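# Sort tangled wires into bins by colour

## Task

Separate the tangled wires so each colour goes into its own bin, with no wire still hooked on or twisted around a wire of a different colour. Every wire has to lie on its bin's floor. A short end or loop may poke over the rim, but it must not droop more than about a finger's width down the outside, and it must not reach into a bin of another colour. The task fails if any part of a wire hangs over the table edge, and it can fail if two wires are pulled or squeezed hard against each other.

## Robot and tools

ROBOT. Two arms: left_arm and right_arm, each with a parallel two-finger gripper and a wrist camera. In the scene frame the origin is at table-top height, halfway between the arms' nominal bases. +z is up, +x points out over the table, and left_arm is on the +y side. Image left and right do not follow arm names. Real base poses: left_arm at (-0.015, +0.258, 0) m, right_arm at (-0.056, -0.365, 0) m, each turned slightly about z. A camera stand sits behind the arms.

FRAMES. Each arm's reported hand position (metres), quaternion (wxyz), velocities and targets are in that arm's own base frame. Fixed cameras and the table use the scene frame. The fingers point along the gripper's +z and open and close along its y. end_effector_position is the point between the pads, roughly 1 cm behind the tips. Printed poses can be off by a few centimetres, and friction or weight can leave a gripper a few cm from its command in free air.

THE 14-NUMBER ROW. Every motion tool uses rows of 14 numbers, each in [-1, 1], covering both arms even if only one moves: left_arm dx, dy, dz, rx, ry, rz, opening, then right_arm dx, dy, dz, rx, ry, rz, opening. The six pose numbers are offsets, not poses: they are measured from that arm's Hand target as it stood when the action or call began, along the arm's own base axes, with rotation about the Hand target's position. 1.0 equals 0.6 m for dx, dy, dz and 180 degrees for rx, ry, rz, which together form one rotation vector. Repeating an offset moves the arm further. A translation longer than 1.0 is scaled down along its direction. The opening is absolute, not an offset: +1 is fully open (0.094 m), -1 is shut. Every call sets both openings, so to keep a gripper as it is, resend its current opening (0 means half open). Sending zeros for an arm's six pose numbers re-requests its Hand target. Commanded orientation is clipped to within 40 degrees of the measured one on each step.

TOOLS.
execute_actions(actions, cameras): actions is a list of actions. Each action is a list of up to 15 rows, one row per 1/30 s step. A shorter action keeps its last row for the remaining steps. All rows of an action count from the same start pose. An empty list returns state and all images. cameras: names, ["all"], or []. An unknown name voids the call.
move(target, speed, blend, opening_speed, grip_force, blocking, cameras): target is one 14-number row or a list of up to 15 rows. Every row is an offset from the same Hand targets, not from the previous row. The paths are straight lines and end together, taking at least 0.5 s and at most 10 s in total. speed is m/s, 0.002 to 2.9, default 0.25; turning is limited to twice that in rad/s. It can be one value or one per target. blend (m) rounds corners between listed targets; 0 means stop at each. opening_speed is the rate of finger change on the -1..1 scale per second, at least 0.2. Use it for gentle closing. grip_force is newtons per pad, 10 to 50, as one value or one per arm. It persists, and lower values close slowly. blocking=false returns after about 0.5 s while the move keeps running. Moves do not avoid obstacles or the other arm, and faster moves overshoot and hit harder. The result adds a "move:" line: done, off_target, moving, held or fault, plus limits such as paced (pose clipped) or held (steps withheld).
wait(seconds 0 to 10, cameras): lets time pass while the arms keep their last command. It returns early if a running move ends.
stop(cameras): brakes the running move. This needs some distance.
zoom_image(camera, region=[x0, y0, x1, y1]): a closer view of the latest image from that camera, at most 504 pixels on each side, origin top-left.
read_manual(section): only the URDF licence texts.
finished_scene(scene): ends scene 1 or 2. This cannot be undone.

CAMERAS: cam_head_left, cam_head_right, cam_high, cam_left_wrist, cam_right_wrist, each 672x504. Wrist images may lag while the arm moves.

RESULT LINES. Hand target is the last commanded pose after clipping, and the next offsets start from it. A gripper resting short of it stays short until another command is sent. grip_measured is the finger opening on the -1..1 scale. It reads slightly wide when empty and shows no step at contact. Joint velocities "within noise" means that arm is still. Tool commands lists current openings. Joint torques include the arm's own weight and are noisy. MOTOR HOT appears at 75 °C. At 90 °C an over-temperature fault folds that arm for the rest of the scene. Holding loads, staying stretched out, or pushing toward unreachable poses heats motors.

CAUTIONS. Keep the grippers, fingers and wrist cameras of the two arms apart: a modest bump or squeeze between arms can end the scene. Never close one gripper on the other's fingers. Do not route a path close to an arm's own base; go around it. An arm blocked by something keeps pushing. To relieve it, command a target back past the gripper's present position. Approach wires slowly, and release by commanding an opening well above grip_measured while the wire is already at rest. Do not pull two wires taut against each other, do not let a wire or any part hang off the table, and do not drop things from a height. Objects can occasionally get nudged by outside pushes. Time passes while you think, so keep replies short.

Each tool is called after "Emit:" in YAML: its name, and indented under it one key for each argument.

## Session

Emit:
execute_actions:
  actions: []
  cameras: ["all"]

Scene clock: 0.00 s.
left_arm: end_effector_position=(+0.4020, +0.0197, +0.1281) grip_measured=+1.000 end_effector_quat_wxyz=(+0.636, -0.054, +0.762, +0.109) | right_arm: end_effector_position=(+0.4094, +0.0179, +0.1129) grip_measured=+1.000 end_effector_quat_wxyz=(+0.596, -0.003, +0.803, +0.028)
Joint positions: left_arm=[-0.102 1.585 0.35 1.055 -0.337 0.039 0.094] | right_arm=[0.034 1.543 0.404 0.846 -0.015 0.039 0.094]
Joint velocities: within noise
Joint torques (N m): no reading
Motor temperatures (°C): left_arm=[30 37 32 32 28 28 29] | right_arm=[30 33 32 33 31 29 28]
Heat: left arm: 37 °C; right arm: 33 °C.
Hand target: left_arm +0.4032, +0.0197, +0.1322; +0.639, -0.055, +0.759, +0.108 | right_arm +0.4116, +0.0179, +0.1195; +0.603, -0.003, +0.797, +0.028
Tool commands: left_gripper/opening=+1.0 right_gripper/opening=+1.0
camera_calibration:
cam_left_wrist: T_world_to_cam=[[0.214066, -0.973535, -0.0800275, -0.059409], [-0.811289, -0.131564, -0.56965, 0.409338], [0.544046, 0.186868, -0.817982, -0.00186944], [0, 0, 0, 1]] pos_world=[0.345826, -0.00363346, 0.226896]
cam_right_wrist: T_world_to_cam=[[0.0123624, -0.999847, -0.0123903, 0.0111831], [-0.884628, -0.00515974, -0.466269, 0.423406], [0.466134, 0.016725, -0.884556, 0.0260226], [0, 0, 0, 1]] pos_world=[0.362288, 0.0129308, 0.220578]

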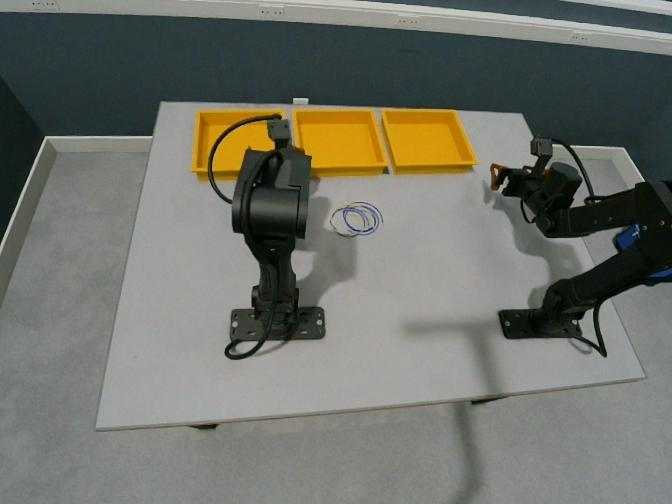

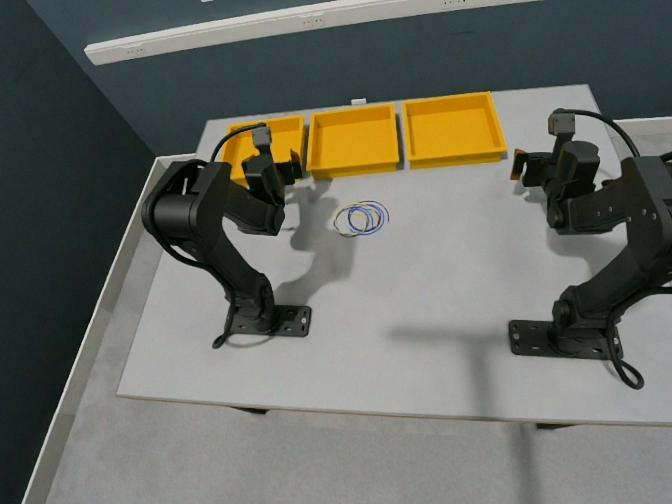

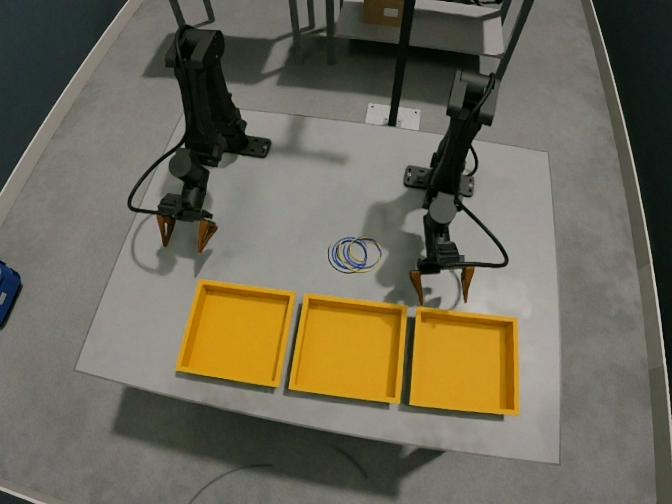

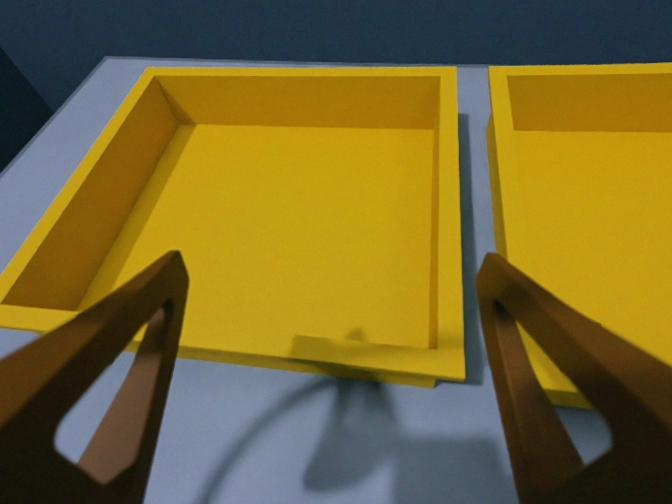

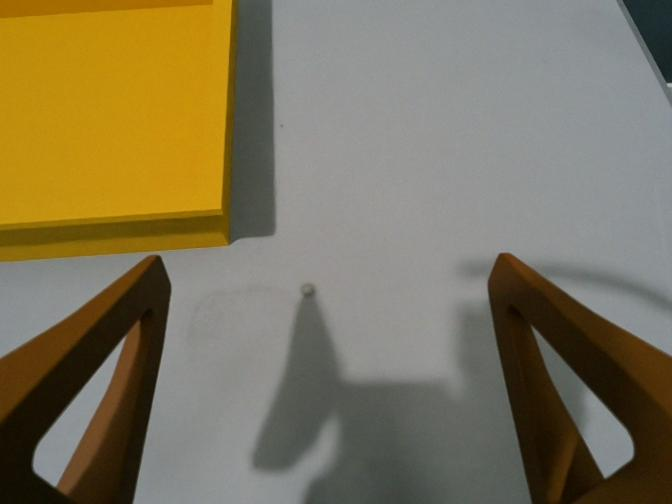

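Emit:
zoom_image:
  camera: "cam_high"
  region: [310, 220, 400, 288]

Emit:
zoom_image:
  camera: "cam_head_right"
  region: [320, 190, 400, 250]

Emit:
zoom_image:
  camera: "cam_head_left"
  region: [320, 190, 400, 250]

Scaled by 5.600 from the camera's 672x504 image, which has a finer 960x720 frame.

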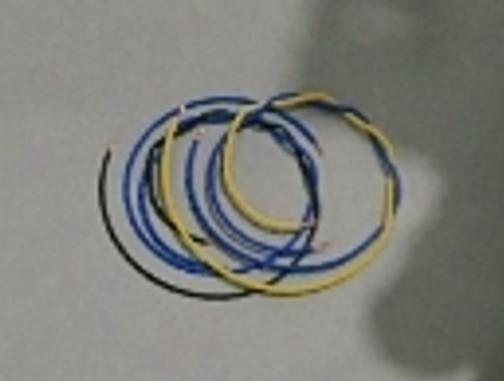

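Scaled by 6.300 from the camera's 672x504 image, which has a finer 960x720 frame.

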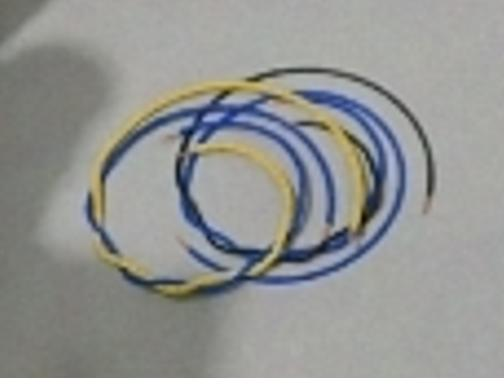

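Scaled by 6.300 from the camera's 672x504 image, which has a finer 960x720 frame.

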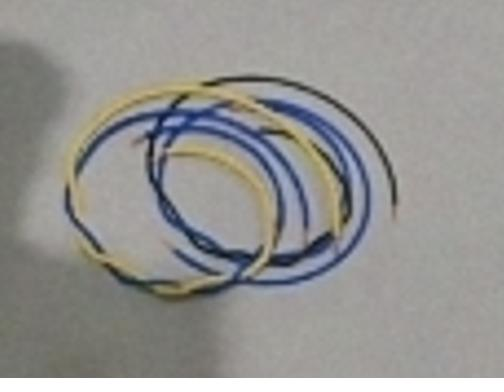

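Emit:
move:
  target: [-0.3173,-0.3098,0.013,0.0155,0.2063,-0.2635,-0.4,0,0,0,0,0,0,-0.4]
  speed: 0.25
  cameras: ["cam_left_wrist","cam_high"]

Scene clock: 81.30 s.
left_arm: end_effector_position=(+0.2117, -0.1613, +0.1298) grip_measured=-0.397 end_effector_quat_wxyz=(+0.355, +0.300, +0.878, -0.115) | right_arm: end_effector_position=(+0.4094, +0.0179, +0.1129) grip_measured=-0.397 end_effector_quat_wxyz=(+0.596, -0.003, +0.803, +0.028)
Joint positions: left_arm=[-0.665 0.822 0.576 -0.559 -0.015 0 0.028] | right_arm=[0.034 1.543 0.404 0.846 -0.015 0.039 0.028]
Joint torques (N m): left_arm=[-0.53 -0.42 9.61 1.84 0.06 -0.06] | right_arm=[0.06 -5.79 6.12 1.62 0.03 -0.02]
Motor temperatures (°C): left_arm=[30 37 33 40 28 28 29] | right_arm=[30 34 33 44 31 29 28]
Heat: left arm: 40 °C; right arm: 44 °C.
Hand target: left_arm +0.2128, -0.1662, +0.1401; +0.362, +0.300, +0.874, -0.125 | right_arm +0.4116, +0.0179, +0.1195; +0.603, -0.003, +0.797, +0.028
Off the commanded pose: left_arm 0.011 m, 1 deg | right_arm 0.007 m, 1 deg.
move: off_target (left_arm)
camera_calibration:
cam_left_wrist: T_world_to_cam=[[-0.604949, -0.796235, 0.00675779, -0.00410921], [-0.795876, 0.604898, 0.0260766, 0.270277], [-0.0248509, 0.0103967, -0.999637, 0.252419], [0, 0, 0, 1]] pos_world=[0.218894, -0.169386, 0.245308]
Images, in order (width x height): cam_high 672x504, cam_left_wrist 672x504.

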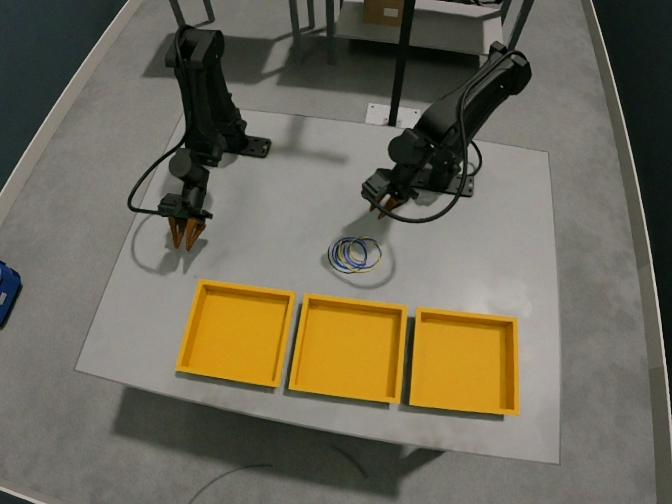

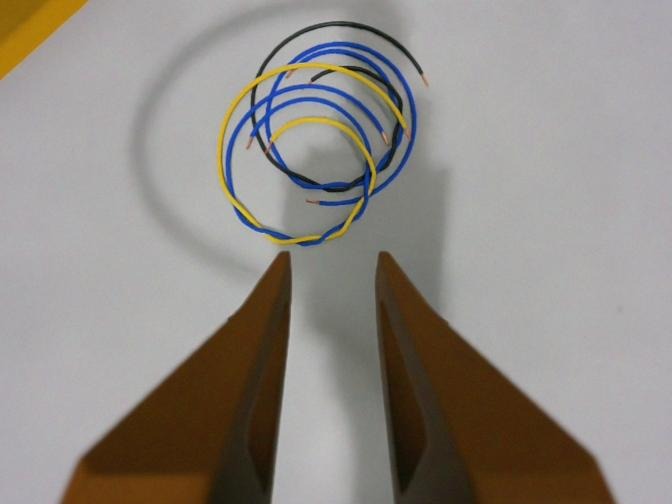

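Emit:
zoom_image:
  camera: "cam_left_wrist"
  region: [200, 10, 440, 260]

Emit:
zoom_image:
  camera: "cam_left_wrist"
  region: [200, 130, 330, 260]

Emit:
zoom_image:
  camera: "cam_left_wrist"
  region: [290, 130, 420, 260]

Emit:
zoom_image:
  camera: "cam_left_wrist"
  region: [310, 20, 440, 150]

Emit:
zoom_image:
  camera: "cam_left_wrist"
  region: [210, 30, 340, 160]

Scaled by 2.016 from the camera's 672x504 image, which has a finer 960x720 frame.

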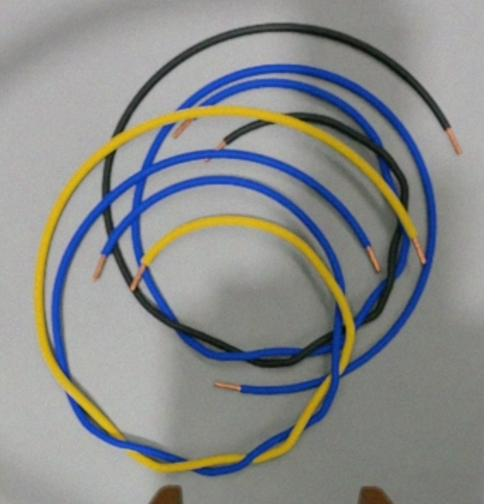

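Scaled by 3.877 from the camera's 672x504 image, which has a finer 960x720 frame.

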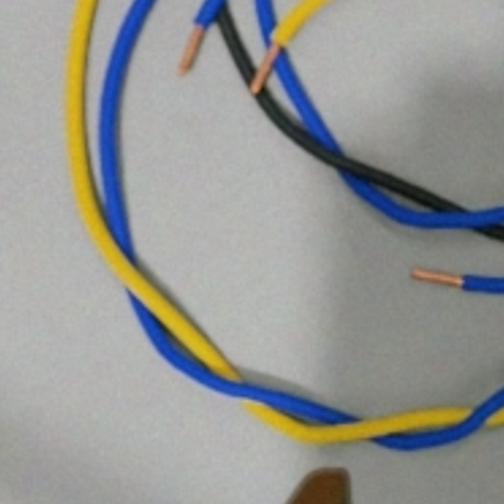

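Scaled by 3.877 from the camera's 672x504 image, which has a finer 960x720 frame.

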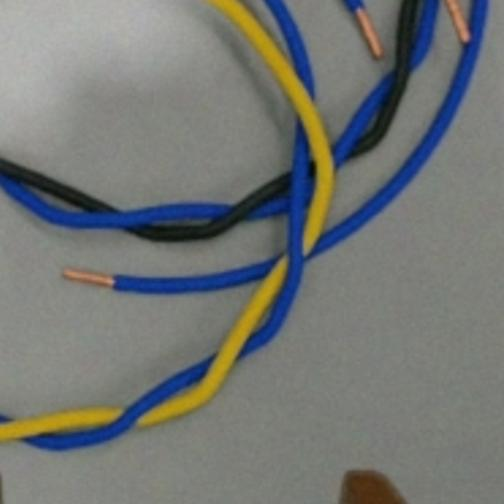

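Scaled by 3.877 from the camera's 672x504 image, which has a finer 960x720 frame.

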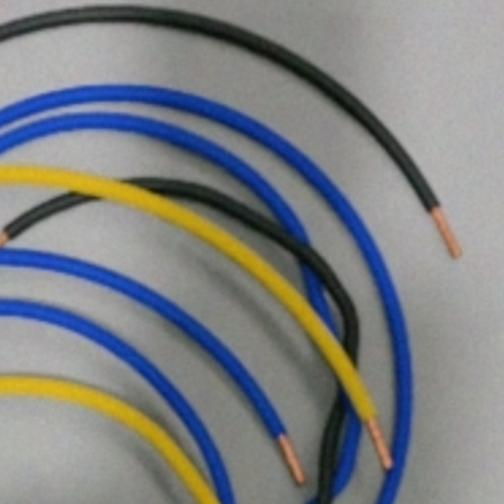

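Scaled by 3.877 from the camera's 672x504 image, which has a finer 960x720 frame.

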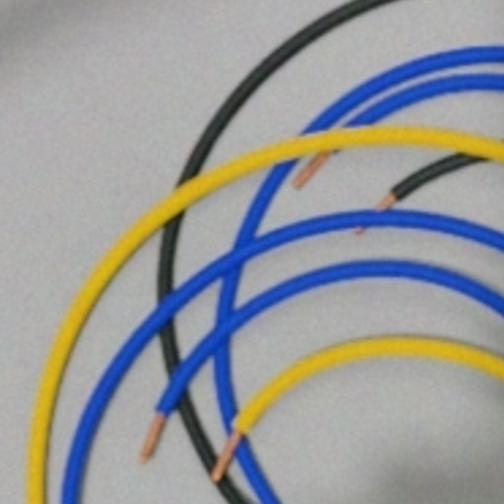

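Emit:
zoom_image:
  camera: "cam_left_wrist"
  region: [340, 150, 400, 220]

Emit:
zoom_image:
  camera: "cam_left_wrist"
  region: [240, 55, 310, 125]

Emit:
zoom_image:
  camera: "cam_left_wrist"
  region: [240, 100, 310, 170]

Emit:
zoom_image:
  camera: "cam_left_wrist"
  region: [355, 80, 425, 150]

Scaled by 7.200 from the camera's 672x504 image, which has a finer 960x720 frame.

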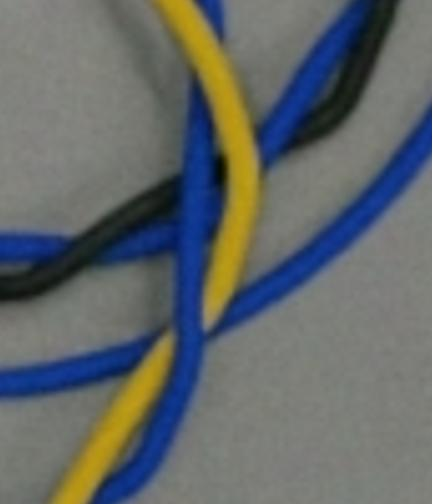

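Scaled by 7.200 from the camera's 672x504 image, which has a finer 960x720 frame.

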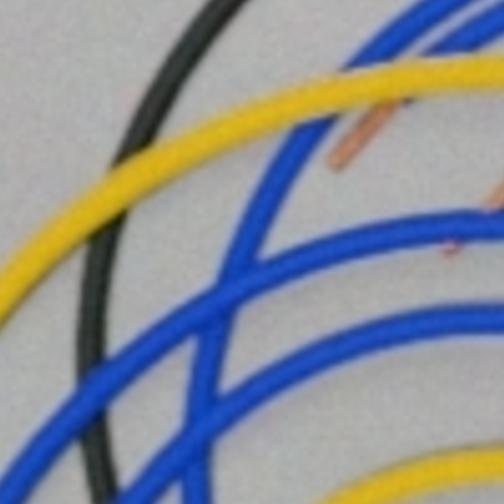

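Scaled by 7.200 from the camera's 672x504 image, which has a finer 960x720 frame.

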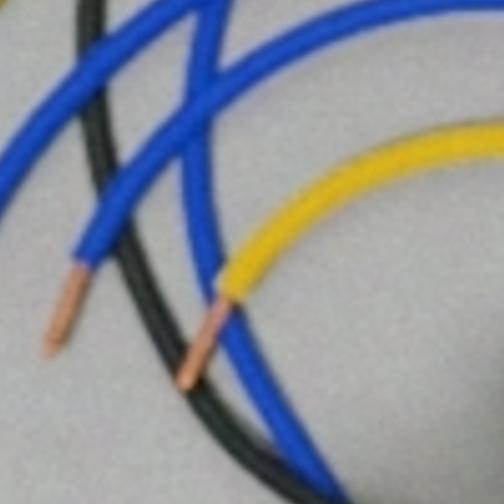

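Scaled by 7.200 from the camera's 672x504 image, which has a finer 960x720 frame.

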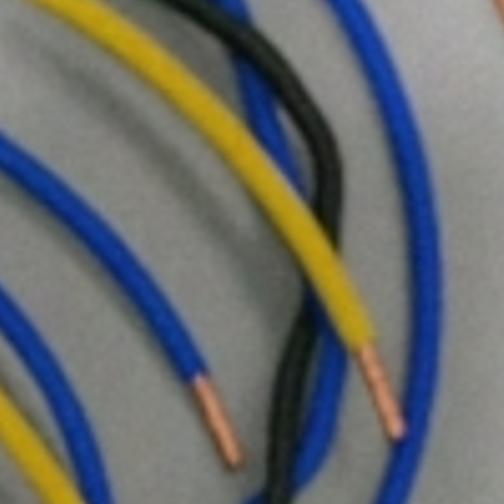

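Emit:
move:
  target: [0.1173,-0.0588,-0.1335,-0.0334,0.2744,0.4712,-0.66,0,0,0,0,0,0,-0.4]
  speed: 0.2
  grip_force: [20,20]
  cameras: ["cam_left_wrist"]

Emit:
zoom_image:
  camera: "cam_left_wrist"
  region: [180, 60, 500, 300]

Scene clock: 484.10 s.
left_arm: end_effector_position=(+0.2814, -0.2029, +0.0618) grip_measured=-0.657 end_effector_quat_wxyz=(+0.004, -0.431, +0.902, -0.010) | right_arm: end_effector_position=(+0.4094, +0.0179, +0.1129) grip_measured=-0.397 end_effector_quat_wxyz=(+0.596, -0.003, +0.803, +0.028)
Joint positions: left_arm=[-0.626 1.866 1.39 -1.075 0.003 -1.518 0.016] | right_arm=[0.034 1.543 0.404 0.846 -0.015 0.039 0.028]
Joint torques (N m): left_arm=[0.31 -6.97 7.99 0.11 -0.06 -0.08] | right_arm=[-0.03 -5.76 6.09 1.66 0.02 0]
Motor temperatures (°C): left_arm=[30 33 40 43 28 28 29] | right_arm=[30 33 33 54 31 29 28]
Heat: left arm: 43 °C; right arm: 54 °C.
Hand target: left_arm +0.2832, -0.2014, +0.0600; +0.000, -0.438, +0.899, +0.000 | right_arm +0.4116, +0.0179, +0.1195; +0.603, -0.003, +0.797, +0.028
Off the commanded pose: left_arm 0.003 m, 1 deg | right_arm 0.007 m, 1 deg.
grip_force (N): 20, 20
move: done
camera_calibration:
cam_left_wrist: T_world_to_cam=[[0.787568, -0.615511, 0.029699, -0.351144], [-0.448268, -0.539172, 0.712986, -0.0197185], [-0.422838, -0.574838, -0.700549, 0.161324], [0, 0, 0, 1]] pos_world=[0.335925, -0.13403, 0.137503]
Images, in order (width x height): cam_left_wrist 672x504.

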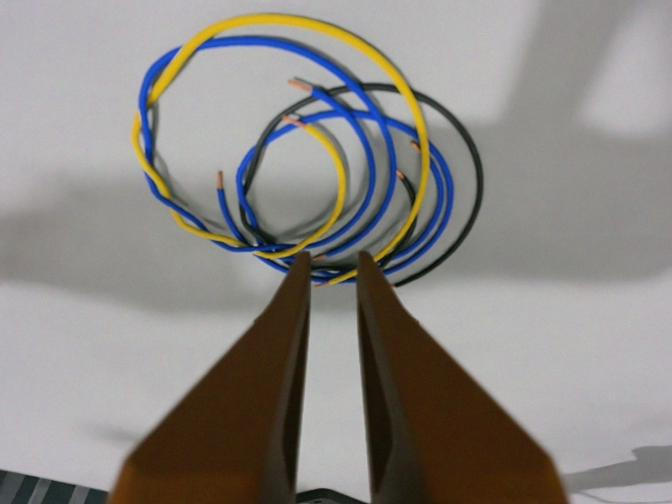

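Scaled by 1.575 from the camera's 672x504 image, which has a finer 960x720 frame.

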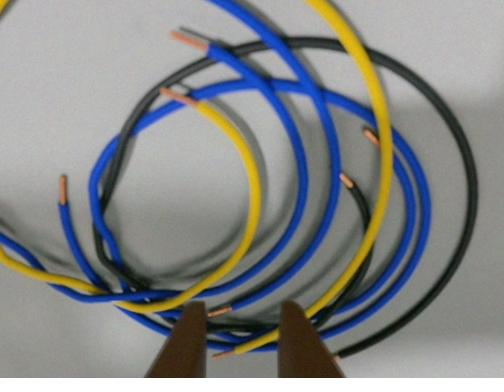

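Emit:
move:
  target: [0,0,-0.0583,0,0,0,-0.66,0,0,0,0,0,0,-0.4]
  speed: 0.12
  cameras: ["cam_left_wrist"]

Emit:
zoom_image:
  camera: "cam_left_wrist"
  region: [250, 120, 450, 280]

Scene clock: 498.43 s.
left_arm: end_effector_position=(+0.2850, -0.2057, +0.0328) grip_measured=-0.657 end_effector_quat_wxyz=(+0.004, -0.432, +0.902, -0.012) | right_arm: end_effector_position=(+0.4094, +0.0179, +0.1129) grip_measured=-0.397 end_effector_quat_wxyz=(+0.596, -0.003, +0.803, +0.028)
Joint positions: left_arm=[-0.626 1.909 1.328 -0.964 0.004 -1.519 0.016] | right_arm=[0.034 1.543 0.404 0.846 -0.015 0.039 0.028]
Joint torques (N m): left_arm=[0.31 -7.46 5.35 0.37 -0.06 -0.09] | right_arm=[0.09 -5.81 6.12 1.65 0.03 0.02]
Heat: left arm: 41 °C; right arm: 54 °C.
Hand target: left_arm +0.2833, -0.2014, +0.0249; +0.000, -0.438, +0.899, +0.000 | right_arm +0.4116, +0.0179, +0.1195; +0.603, -0.003, +0.797, +0.028
Off the commanded pose: left_arm 0.009 m, 2 deg | right_arm 0.007 m, 1 deg.
grip_force (N): 20, 20
move: done
camera_calibration:
cam_left_wrist: T_world_to_cam=[[0.787884, -0.614847, 0.0346618, -0.354921], [-0.450432, -0.536986, 0.713272, 0.0022055], [-0.419941, -0.577589, -0.700029, 0.139551], [0, 0, 0, 1]] pos_world=[0.339233, -0.136435, 0.108419]
Images, in order (width x height): cam_left_wrist 672x504.

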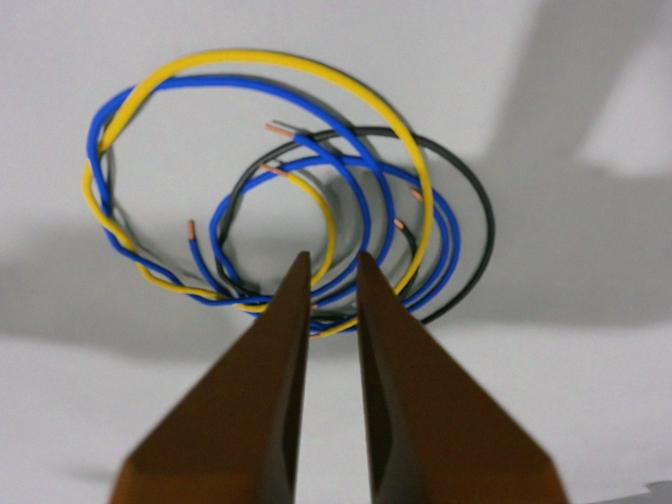

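Scaled by 2.520 from the camera's 672x504 image, which has a finer 960x720 frame.

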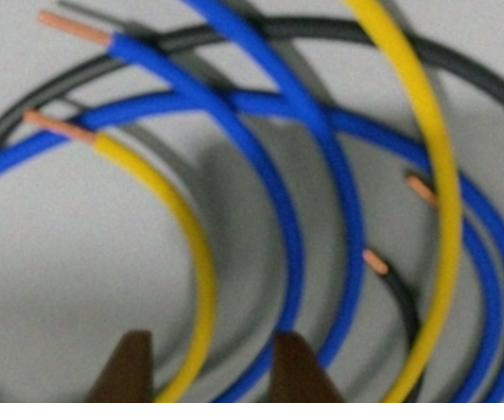

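Emit:
move:
  target: [0.002,-0.0015,-0.02,0,0,0,-0.8,0,0,0,0,0,0,-0.4]
  speed: 0.08
  cameras: ["cam_left_wrist"]

Emit:
zoom_image:
  camera: "cam_left_wrist"
  region: [270, 160, 400, 270]

Scene clock: 512.10 s.
left_arm: end_effector_position=(+0.2873, -0.2074, +0.0226) grip_measured=-0.797 end_effector_quat_wxyz=(+0.006, -0.432, +0.902, -0.015) | right_arm: end_effector_position=(+0.4094, +0.0179, +0.1129) grip_measured=-0.397 end_effector_quat_wxyz=(+0.596, -0.003, +0.803, +0.028)
Joint positions: left_arm=[-0.626 1.928 1.31 -0.922 0.004 -1.519 0.01] | right_arm=[0.034 1.543 0.404 0.846 -0.015 0.039 0.028]
Joint torques (N m): left_arm=[0.34 -7.32 5.11 0.37 -0.07 -0.08] | right_arm=[-0.01 -5.65 6.12 1.66 0.03 -0.01]
Motor temperatures (°C): left_arm=[30 35 38 40 28 28 29] | right_arm=[30 33 33 55 31 29 28]
Heat: left arm: 40 °C; right arm: 55 °C.
Hand target: left_arm +0.2845, -0.2023, +0.0129; +0.000, -0.438, +0.899, +0.000 | right_arm +0.4116, +0.0179, +0.1195; +0.603, -0.003, +0.797, +0.028
Off the commanded pose: left_arm 0.011 m, 2 deg | right_arm 0.007 m, 1 deg.
grip_force (N): 20, 20
move: off_target (left_arm)
camera_calibration:
cam_left_wrist: T_world_to_cam=[[0.787926, -0.614445, 0.0403864, -0.357456], [-0.453542, -0.53473, 0.712997, 0.0109738], [-0.416501, -0.580105, -0.700003, 0.130889], [0, 0, 0, 1]] pos_world=[0.341141, -0.13784, 0.0982345]
Images, in order (width x height): cam_left_wrist 672x504.

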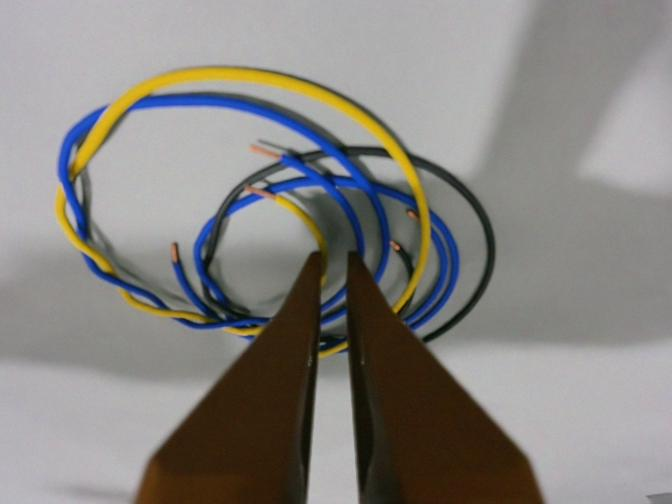

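Scaled by 3.877 from the camera's 672x504 image, which has a finer 960x720 frame.

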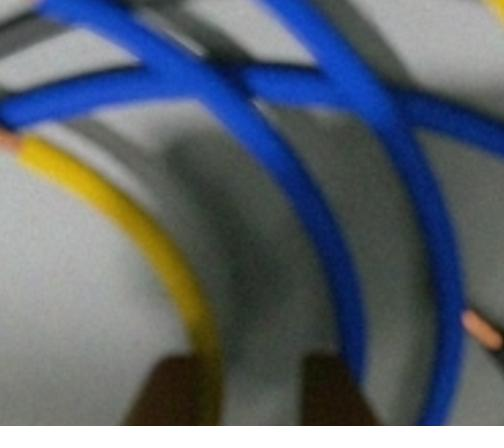

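Emit:
move:
  target: [-0.0067,0.005,0.004,0,0,0,-0.8,0,0,0,0,0,0,-0.4]
  speed: 0.08
  cameras: ["cam_left_wrist"]

Emit:
zoom_image:
  camera: "cam_left_wrist"
  region: [270, 160, 400, 270]

Scene clock: 519.97 s.
left_arm: end_effector_position=(+0.2827, -0.2040, +0.0183) grip_measured=-0.797 end_effector_quat_wxyz=(+0.002, -0.432, +0.902, -0.007) | right_arm: end_effector_position=(+0.4094, +0.0179, +0.1129) grip_measured=-0.397 end_effector_quat_wxyz=(+0.596, -0.003, +0.803, +0.028)
Joint positions: left_arm=[-0.626 1.928 1.292 -0.92 0.004 -1.519 0.01] | right_arm=[0.034 1.543 0.404 0.846 -0.015 0.039 0.028]
Joint torques (N m): left_arm=[0.32 -8.73 4.94 0.3 -0.06 -0.09] | right_arm=[0.01 -5.78 6.2 1.66 0 0]
Motor temperatures (°C): left_arm=[30 35 38 40 28 28 29] | right_arm=[30 33 33 55 31 29 28]
Heat: left arm: 40 °C; right arm: 55 °C.
Hand target: left_arm +0.2804, -0.1993, +0.0153; +0.000, -0.438, +0.899, +0.000 | right_arm +0.4116, +0.0179, +0.1195; +0.603, -0.003, +0.797, +0.028
Off the commanded pose: left_arm 0.006 m, 1 deg | right_arm 0.007 m, 1 deg.
grip_force (N): 20, 20
move: done
camera_calibration:
cam_left_wrist: T_world_to_cam=[[0.788381, -0.614706, 0.024342, -0.351508], [-0.444236, -0.541484, 0.713757, 0.00963057], [-0.42557, -0.573526, -0.69997, 0.131874], [0, 0, 0, 1]] pos_world=[0.337522, -0.135226, 0.0939907]
Images, in order (width x height): cam_left_wrist 672x504.

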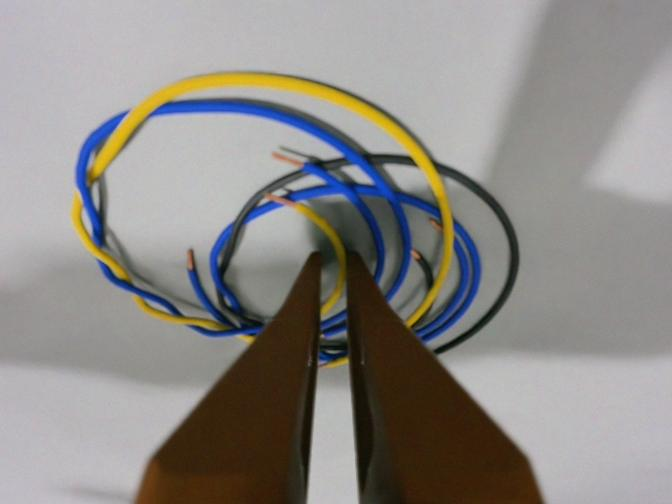

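Scaled by 3.877 from the camera's 672x504 image, which has a finer 960x720 frame.

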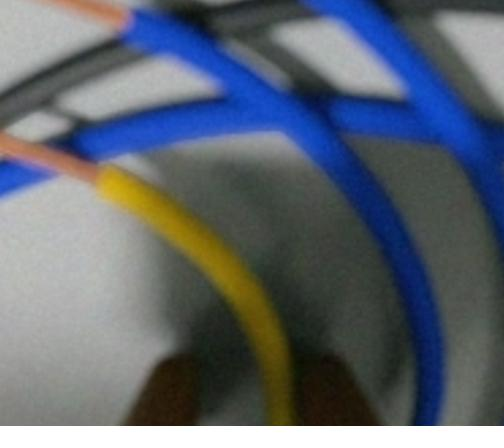

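Emit:
move:
  target: [0,0,0,0,0,0,-1,0,0,0,0,0,0,-0.4]
  opening_speed: 0.3
  cameras: ["cam_left_wrist"]

Emit:
zoom_image:
  camera: "cam_left_wrist"
  region: [270, 160, 400, 270]

Scene clock: 526.43 s.
left_arm: end_effector_position=(+0.2827, -0.2040, +0.0183) grip_measured=-0.942 end_effector_quat_wxyz=(+0.002, -0.432, +0.902, -0.007) | right_arm: end_effector_position=(+0.4094, +0.0179, +0.1129) grip_measured=-0.397 end_effector_quat_wxyz=(+0.596, -0.003, +0.803, +0.028)
Joint positions: left_arm=[-0.626 1.928 1.292 -0.92 0.004 -1.519 0.003] | right_arm=[0.034 1.543 0.404 0.846 -0.015 0.039 0.028]
Joint torques (N m): left_arm=[0.34 -8.73 4.97 0.31 -0.06 -0.09] | right_arm=[0.12 -5.85 6.16 1.66 0 -0.01]
Motor temperatures (°C): left_arm=[30 35 37 40 28 28 29] | right_arm=[30 33 33 55 31 29 28]
Heat: left arm: 40 °C; right arm: 55 °C.
Hand target: left_arm +0.2804, -0.1993, +0.0153; +0.000, -0.438, +0.899, +0.000 | right_arm +0.4116, +0.0179, +0.1195; +0.603, -0.003, +0.797, +0.028
Off the commanded pose: left_arm 0.006 m, 1 deg | right_arm 0.007 m, 1 deg.
grip_force (N): 20, 20
move: done
camera_calibration:
cam_left_wrist: T_world_to_cam=[[0.788381, -0.614706, 0.024342, -0.351508], [-0.444236, -0.541484, 0.713757, 0.00963057], [-0.42557, -0.573526, -0.69997, 0.131874], [0, 0, 0, 1]] pos_world=[0.337522, -0.135226, 0.0939907]
Images, in order (width x height): cam_left_wrist 672x504.

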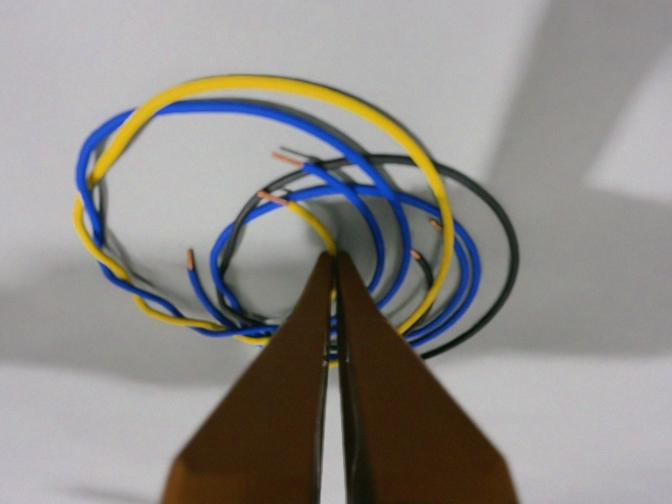

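Scaled by 3.877 from the camera's 672x504 image, which has a finer 960x720 frame.

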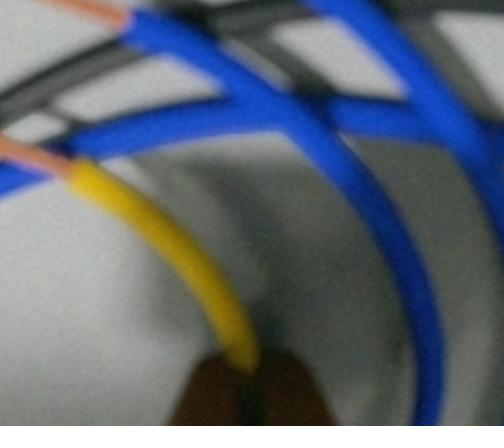

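Emit:
move:
  target:
    - [0,0,0.05,0,0,0,-1,0,0,0,0,0,0,-0.4]
    - [0,0,0.2,0,0,0,-1,0,0,0,0,0,0,-0.4]
  speed: [0.06,0.12]
  blend: [0.01,0]
  cameras: ["cam_left_wrist","cam_high"]

Emit:
zoom_image:
  camera: "cam_left_wrist"
  region: [60, 40, 540, 320]

Scene clock: 535.23 s.
left_arm: end_effector_position=(+0.2793, -0.2016, +0.1203) grip_measured=-0.943 end_effector_quat_wxyz=(-0.009, -0.432, +0.902, +0.012) | right_arm: end_effector_position=(+0.4094, +0.0179, +0.1129) grip_measured=-0.397 end_effector_quat_wxyz=(+0.596, -0.003, +0.803, +0.028)
Joint positions: left_arm=[-0.626 1.878 1.64 -1.362 0.004 -1.519 0.003] | right_arm=[0.034 1.543 0.404 0.846 -0.015 0.039 0.028]
Joint torques (N m): left_arm=[0.32 -11.19 7.77 0 -0.06 -0.1] | right_arm=[-0.02 -5.74 6.12 1.69 0.02 -0.02]
Motor temperatures (°C): left_arm=[30 35 37 40 28 28 29] | right_arm=[30 33 33 55 31 29 28]
Heat: left arm: 40 °C; right arm: 55 °C.
Hand target: left_arm +0.2804, -0.1993, +0.1354; +0.000, -0.438, +0.899, +0.000 | right_arm +0.4116, +0.0179, +0.1195; +0.603, -0.003, +0.797, +0.028
Off the commanded pose: left_arm 0.015 m, 2 deg | right_arm 0.007 m, 1 deg.
grip_force (N): 20, 20
move: off_target (left_arm)
camera_calibration:
cam_left_wrist: T_world_to_cam=[[0.788464, -0.61475, -0.020196, -0.344513], [-0.418438, -0.560166, 0.714929, -0.0744354], [-0.450816, -0.555245, -0.698905, 0.213781], [0, 0, 0, 1]] pos_world=[0.336866, -0.134785, 0.195671]
Images, in order (width x height): cam_high 672x504, cam_left_wrist 672x504.

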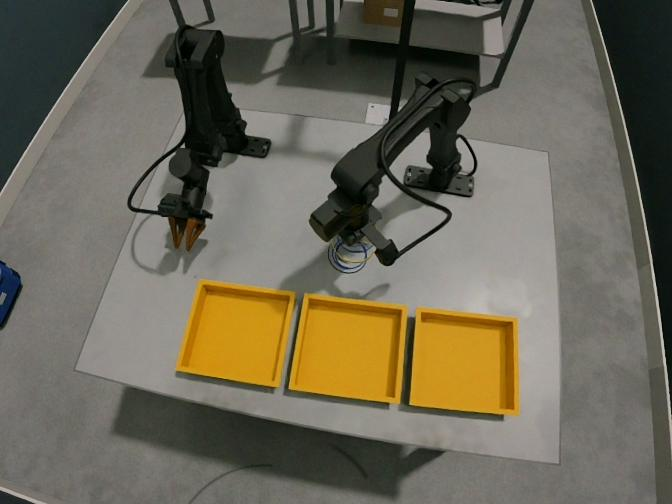

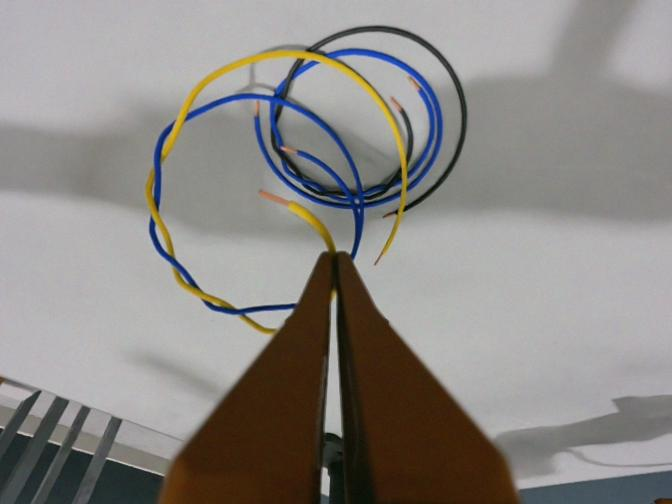

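Scaled by 1.050 from the camera's 672x504 image, which has a finer 960x720 frame.

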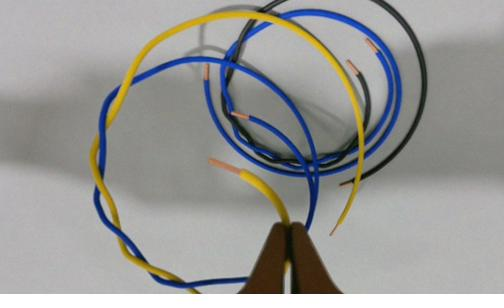

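Emit:
move:
  target:
    - [-0.0354,-0.1131,0,0,0,-0.4222,-1,0,0,0,0,0,0,-0.4]
    - [-0.0707,-0.2262,0,0,0,-0.8444,-1,0,0,0,0,0,0,-0.4]
    - [-0.0707,-0.2262,-0.09,0,0,-0.8444,-1,0,0,0,0,0,0,-0.4]
  speed: [0.2,0.2,0.1]
  blend: [0.02,0.01,0]
  cameras: ["cam_left_wrist","cam_high"]

Emit:
zoom_image:
  camera: "cam_high"
  region: [260, 200, 400, 290]

Scene clock: 551.77 s.
left_arm: end_effector_position=(+0.2390, -0.3331, +0.0894) grip_measured=-0.943 end_effector_quat_wxyz=(+0.005, +0.762, +0.647, -0.002) | right_arm: end_effector_position=(+0.4094, +0.0179, +0.1129) grip_measured=-0.397 end_effector_quat_wxyz=(+0.596, -0.003, +0.803, +0.028)
Joint positions: left_arm=[-0.95 2.109 1.847 -1.298 0.002 0.783 0.003] | right_arm=[0.034 1.543 0.404 0.846 -0.015 0.039 0.028]
Joint torques (N m): left_arm=[-0.57 -9.68 5.61 0.44 -0.04 0.07] | right_arm=[0.05 -5.85 6.3 1.65 0.02 0.01]
Motor temperatures (°C): left_arm=[30 37 37 39 28 28 29] | right_arm=[30 33 33 55 31 29 28]
Heat: left arm: 39 °C; right arm: 55 °C.
Hand target: left_arm +0.2379, -0.3350, +0.0814; +0.000, +0.766, +0.642, +0.000 | right_arm +0.4116, +0.0179, +0.1195; +0.603, -0.003, +0.797, +0.028
Off the commanded pose: left_arm 0.008 m, 1 deg | right_arm 0.007 m, 1 deg.
grip_force (N): 20, 20
move: done
camera_calibration:
cam_left_wrist: T_world_to_cam=[[-0.989238, 0.146279, 0.00326361, 0.282011], [0.106035, 0.701354, 0.704882, 0.152913], [0.10082, 0.697642, -0.709317, 0.387408], [0, 0, 0, 1]] pos_world=[0.223703, -0.418771, 0.166089]
Images, in order (width x height): cam_high 672x504, cam_left_wrist 672x504.

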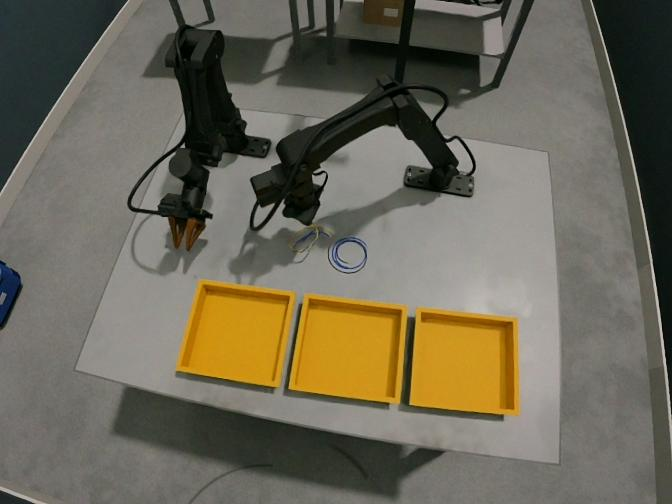

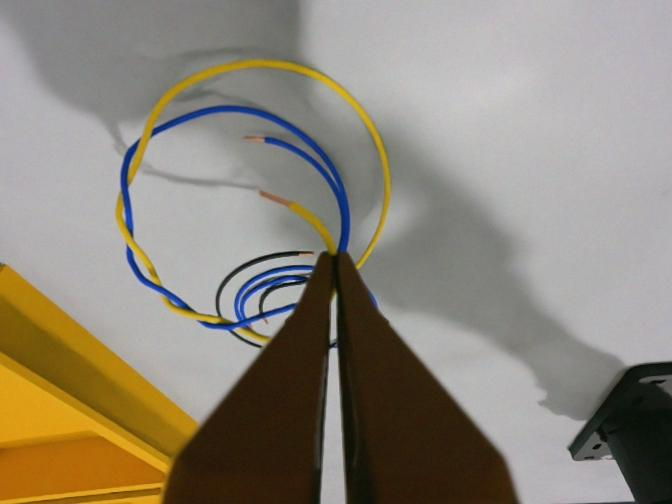

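Scaled by 3.600 from the camera's 672x504 image, which has a finer 960x720 frame.

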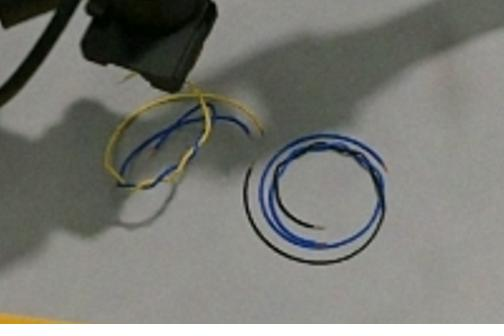

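Emit:
move:
  target:
    - [0,-0.065,0,0,0,0,-1,0,0,0,0,0,0,-0.4]
    - [0,-0.065,-0.103,0,0,0,-1,0,0,0,0,0,0,-0.4]
  speed: [0.12,0.08]
  blend: [0.005,0]
  cameras: ["cam_left_wrist","cam_high"]

Emit:
zoom_image:
  camera: "cam_high"
  region: [260, 200, 400, 290]

Scene clock: 570.17 s.
left_arm: end_effector_position=(+0.2373, -0.3748, +0.0315) grip_measured=-0.943 end_effector_quat_wxyz=(+0.009, +0.768, +0.640, -0.001) | right_arm: end_effector_position=(+0.4094, +0.0179, +0.1129) grip_measured=-0.397 end_effector_quat_wxyz=(+0.596, -0.003, +0.803, +0.028)
Joint positions: left_arm=[-1.009 2.271 1.878 -1.16 0 0.744 0.003] | right_arm=[0.034 1.543 0.404 0.846 -0.015 0.039 0.028]
Joint torques (N m): left_arm=[0.1 -10.17 5.65 0.49 -0.03 -0.05] | right_arm=[0.05 -5.86 6.17 1.69 0.01 -0.03]
Motor temperatures (°C): left_arm=[30 38 36 38 28 28 29] | right_arm=[30 33 33 55 31 29 28]
Heat: left arm: 38 °C; right arm: 55 °C.
Hand target: left_arm +0.2380, -0.3741, +0.0196; +0.000, +0.766, +0.642, +0.000 | right_arm +0.4116, +0.0179, +0.1195; +0.603, -0.003, +0.797, +0.028
Off the commanded pose: left_arm 0.012 m, 1 deg | right_arm 0.007 m, 1 deg.
grip_force (N): 20, 20
move: off_target (left_arm)
camera_calibration:
cam_left_wrist: T_world_to_cam=[[-0.986139, 0.165902, -0.00240744, 0.293484], [0.116423, 0.702224, 0.702373, 0.221044], [0.118216, 0.692357, -0.711805, 0.369638], [0, 0, 0, 1]] pos_world=[0.219984, -0.459833, 0.108562]
Images, in order (width x height): cam_high 672x504, cam_left_wrist 672x504.

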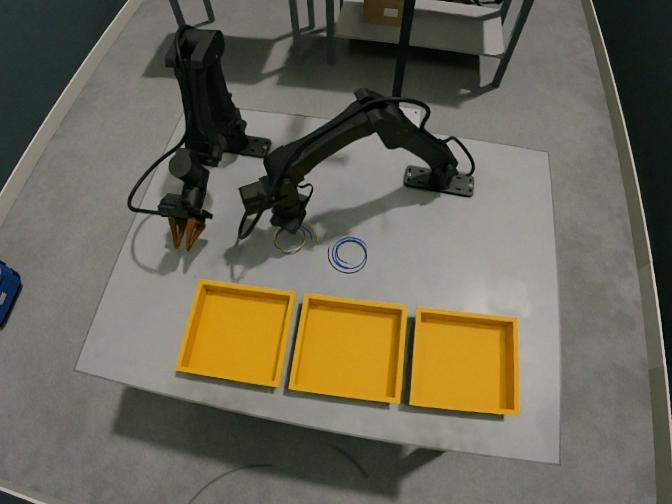

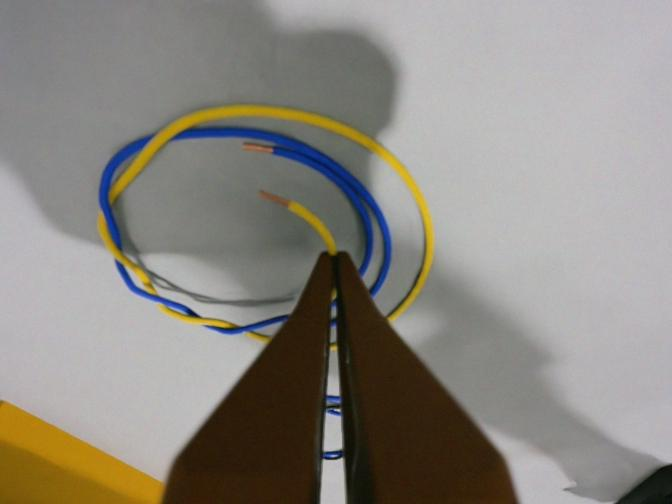

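Scaled by 3.600 from the camera's 672x504 image, which has a finer 960x720 frame.

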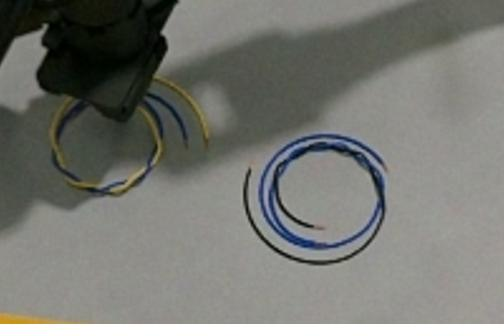

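Emit:
move:
  target: [0,0,-0.02,0,0,0,-1,0,0,0,0,0,0,-0.4]
  speed: 0.06
  cameras: []

Emit:
move:
  target:
    - [0,0,0,0,0,0,-0.75,0,0,0,0,0,0,-0.4]
    - [0.0,0.0,0.08,0,0,0,-0.75,0,0,0,0,0,0,-0.4]
    - [0.0,0.0,0.16,0,0,0,-0.4,0,0,0,0,0,0,-0.4]
  speed: [0.08,0.06,0.12]
  opening_speed: 0.5
  cameras: ["cam_left_wrist","cam_high"]

Emit:
zoom_image:
  camera: "cam_left_wrist"
  region: [70, 80, 490, 370]

Scene clock: 583.87 s.
left_arm: end_effector_position=(+0.2380, -0.3759, +0.0220) grip_measured=-0.943 end_effector_quat_wxyz=(+0.012, +0.768, +0.640, -0.002) | right_arm: end_effector_position=(+0.4094, +0.0179, +0.1129) grip_measured=-0.397 end_effector_quat_wxyz=(+0.596, -0.003, +0.803, +0.028)
Joint positions: left_arm=[-1.009 2.277 1.85 -1.12 0 0.744 0.003] | right_arm=[0.034 1.543 0.404 0.846 -0.015 0.039 0.028]
Joint torques (N m): left_arm=[0.12 -9.92 5.42 0.51 -0.02 -0.05] | right_arm=[0.2 -5.81 6.02 1.65 0 0]
Motor temperatures (°C): left_arm=[30 39 37 38 28 28 29] | right_arm=[30 33 33 55 31 29 28]
Heat: left arm: 39 °C; right arm: 55 °C.
Hand target: left_arm +0.2379, -0.3740, +0.0075; +0.000, +0.766, +0.642, +0.000 | right_arm +0.4116, +0.0179, +0.1195; +0.603, -0.003, +0.797, +0.028
Off the commanded pose: left_arm 0.015 m, 1 deg | right_arm 0.007 m, 1 deg.
grip_force (N): 20, 20
move: off_target (left_arm)
No camera images: "cameras" was empty.

Scene clock: 587.93 s.
left_arm: end_effector_position=(+0.2358, -0.3725, +0.1029) grip_measured=-0.402 end_effector_quat_wxyz=(-0.001, +0.768, +0.640, +0.000) | right_arm: end_effector_position=(+0.4094, +0.0179, +0.1129) grip_measured=-0.397 end_effector_quat_wxyz=(+0.596, -0.003, +0.803, +0.028)
Joint positions: left_arm=[-1.009 2.277 2.172 -1.467 0 0.744 0.028] | right_arm=[0.034 1.543 0.404 0.846 -0.015 0.039 0.028]
Joint torques (N m): left_arm=[0.13 -11.22 7.94 0.19 -0.02 -0.04] | right_arm=[0.02 -5.89 6.17 1.63 0 0.01]
Motor temperatures (°C): left_arm=[30 40 37 38 28 28 29] | right_arm=[30 33 33 55 31 29 28]
Heat: left arm: 40 °C; right arm: 55 °C.
Hand target: left_arm +0.2379, -0.3741, +0.1036; +0.000, +0.766, +0.643, +0.000 | right_arm +0.4116, +0.0179, +0.1195; +0.603, -0.003, +0.797, +0.028
Off the commanded pose: left_arm 0.003 m, 0 deg | right_arm 0.007 m, 1 deg.
grip_force (N): 20, 20
move: done
camera_calibration:
cam_left_wrist: T_world_to_cam=[[-0.986165, 0.165462, 0.0100544, 0.290335], [0.123212, 0.691075, 0.712204, 0.162685], [0.110895, 0.703589, -0.7019, 0.423886], [0, 0, 0, 1]] pos_world=[0.219267, -0.458709, 0.178742]
Images, in order (width x height): cam_high 672x504, cam_left_wrist 672x504.

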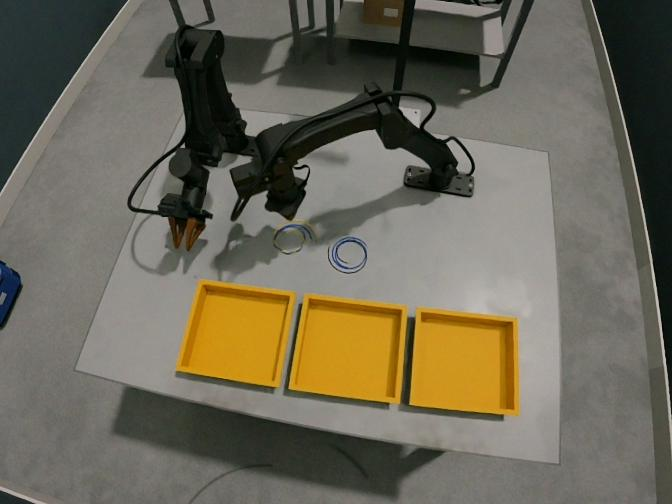

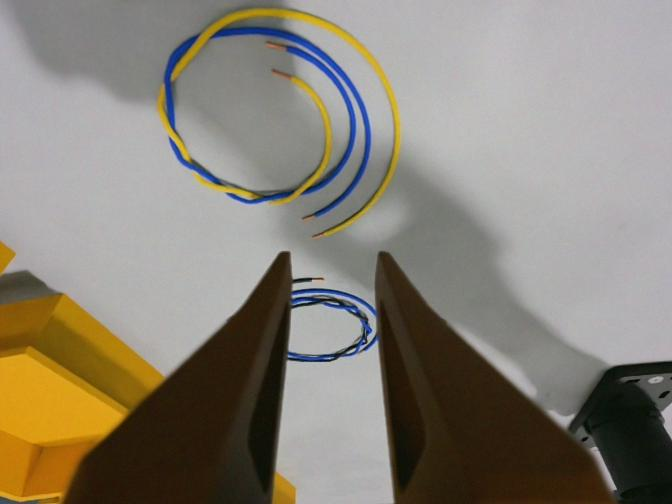

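Scaled by 1.200 from the camera's 672x504 image, which has a finer 960x720 frame.

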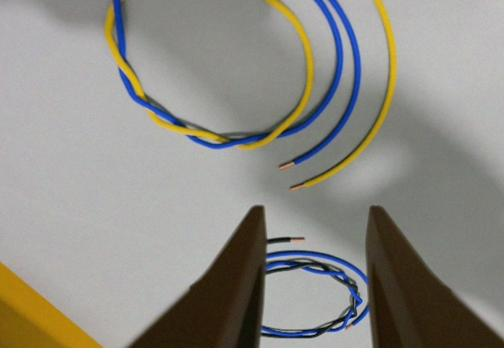

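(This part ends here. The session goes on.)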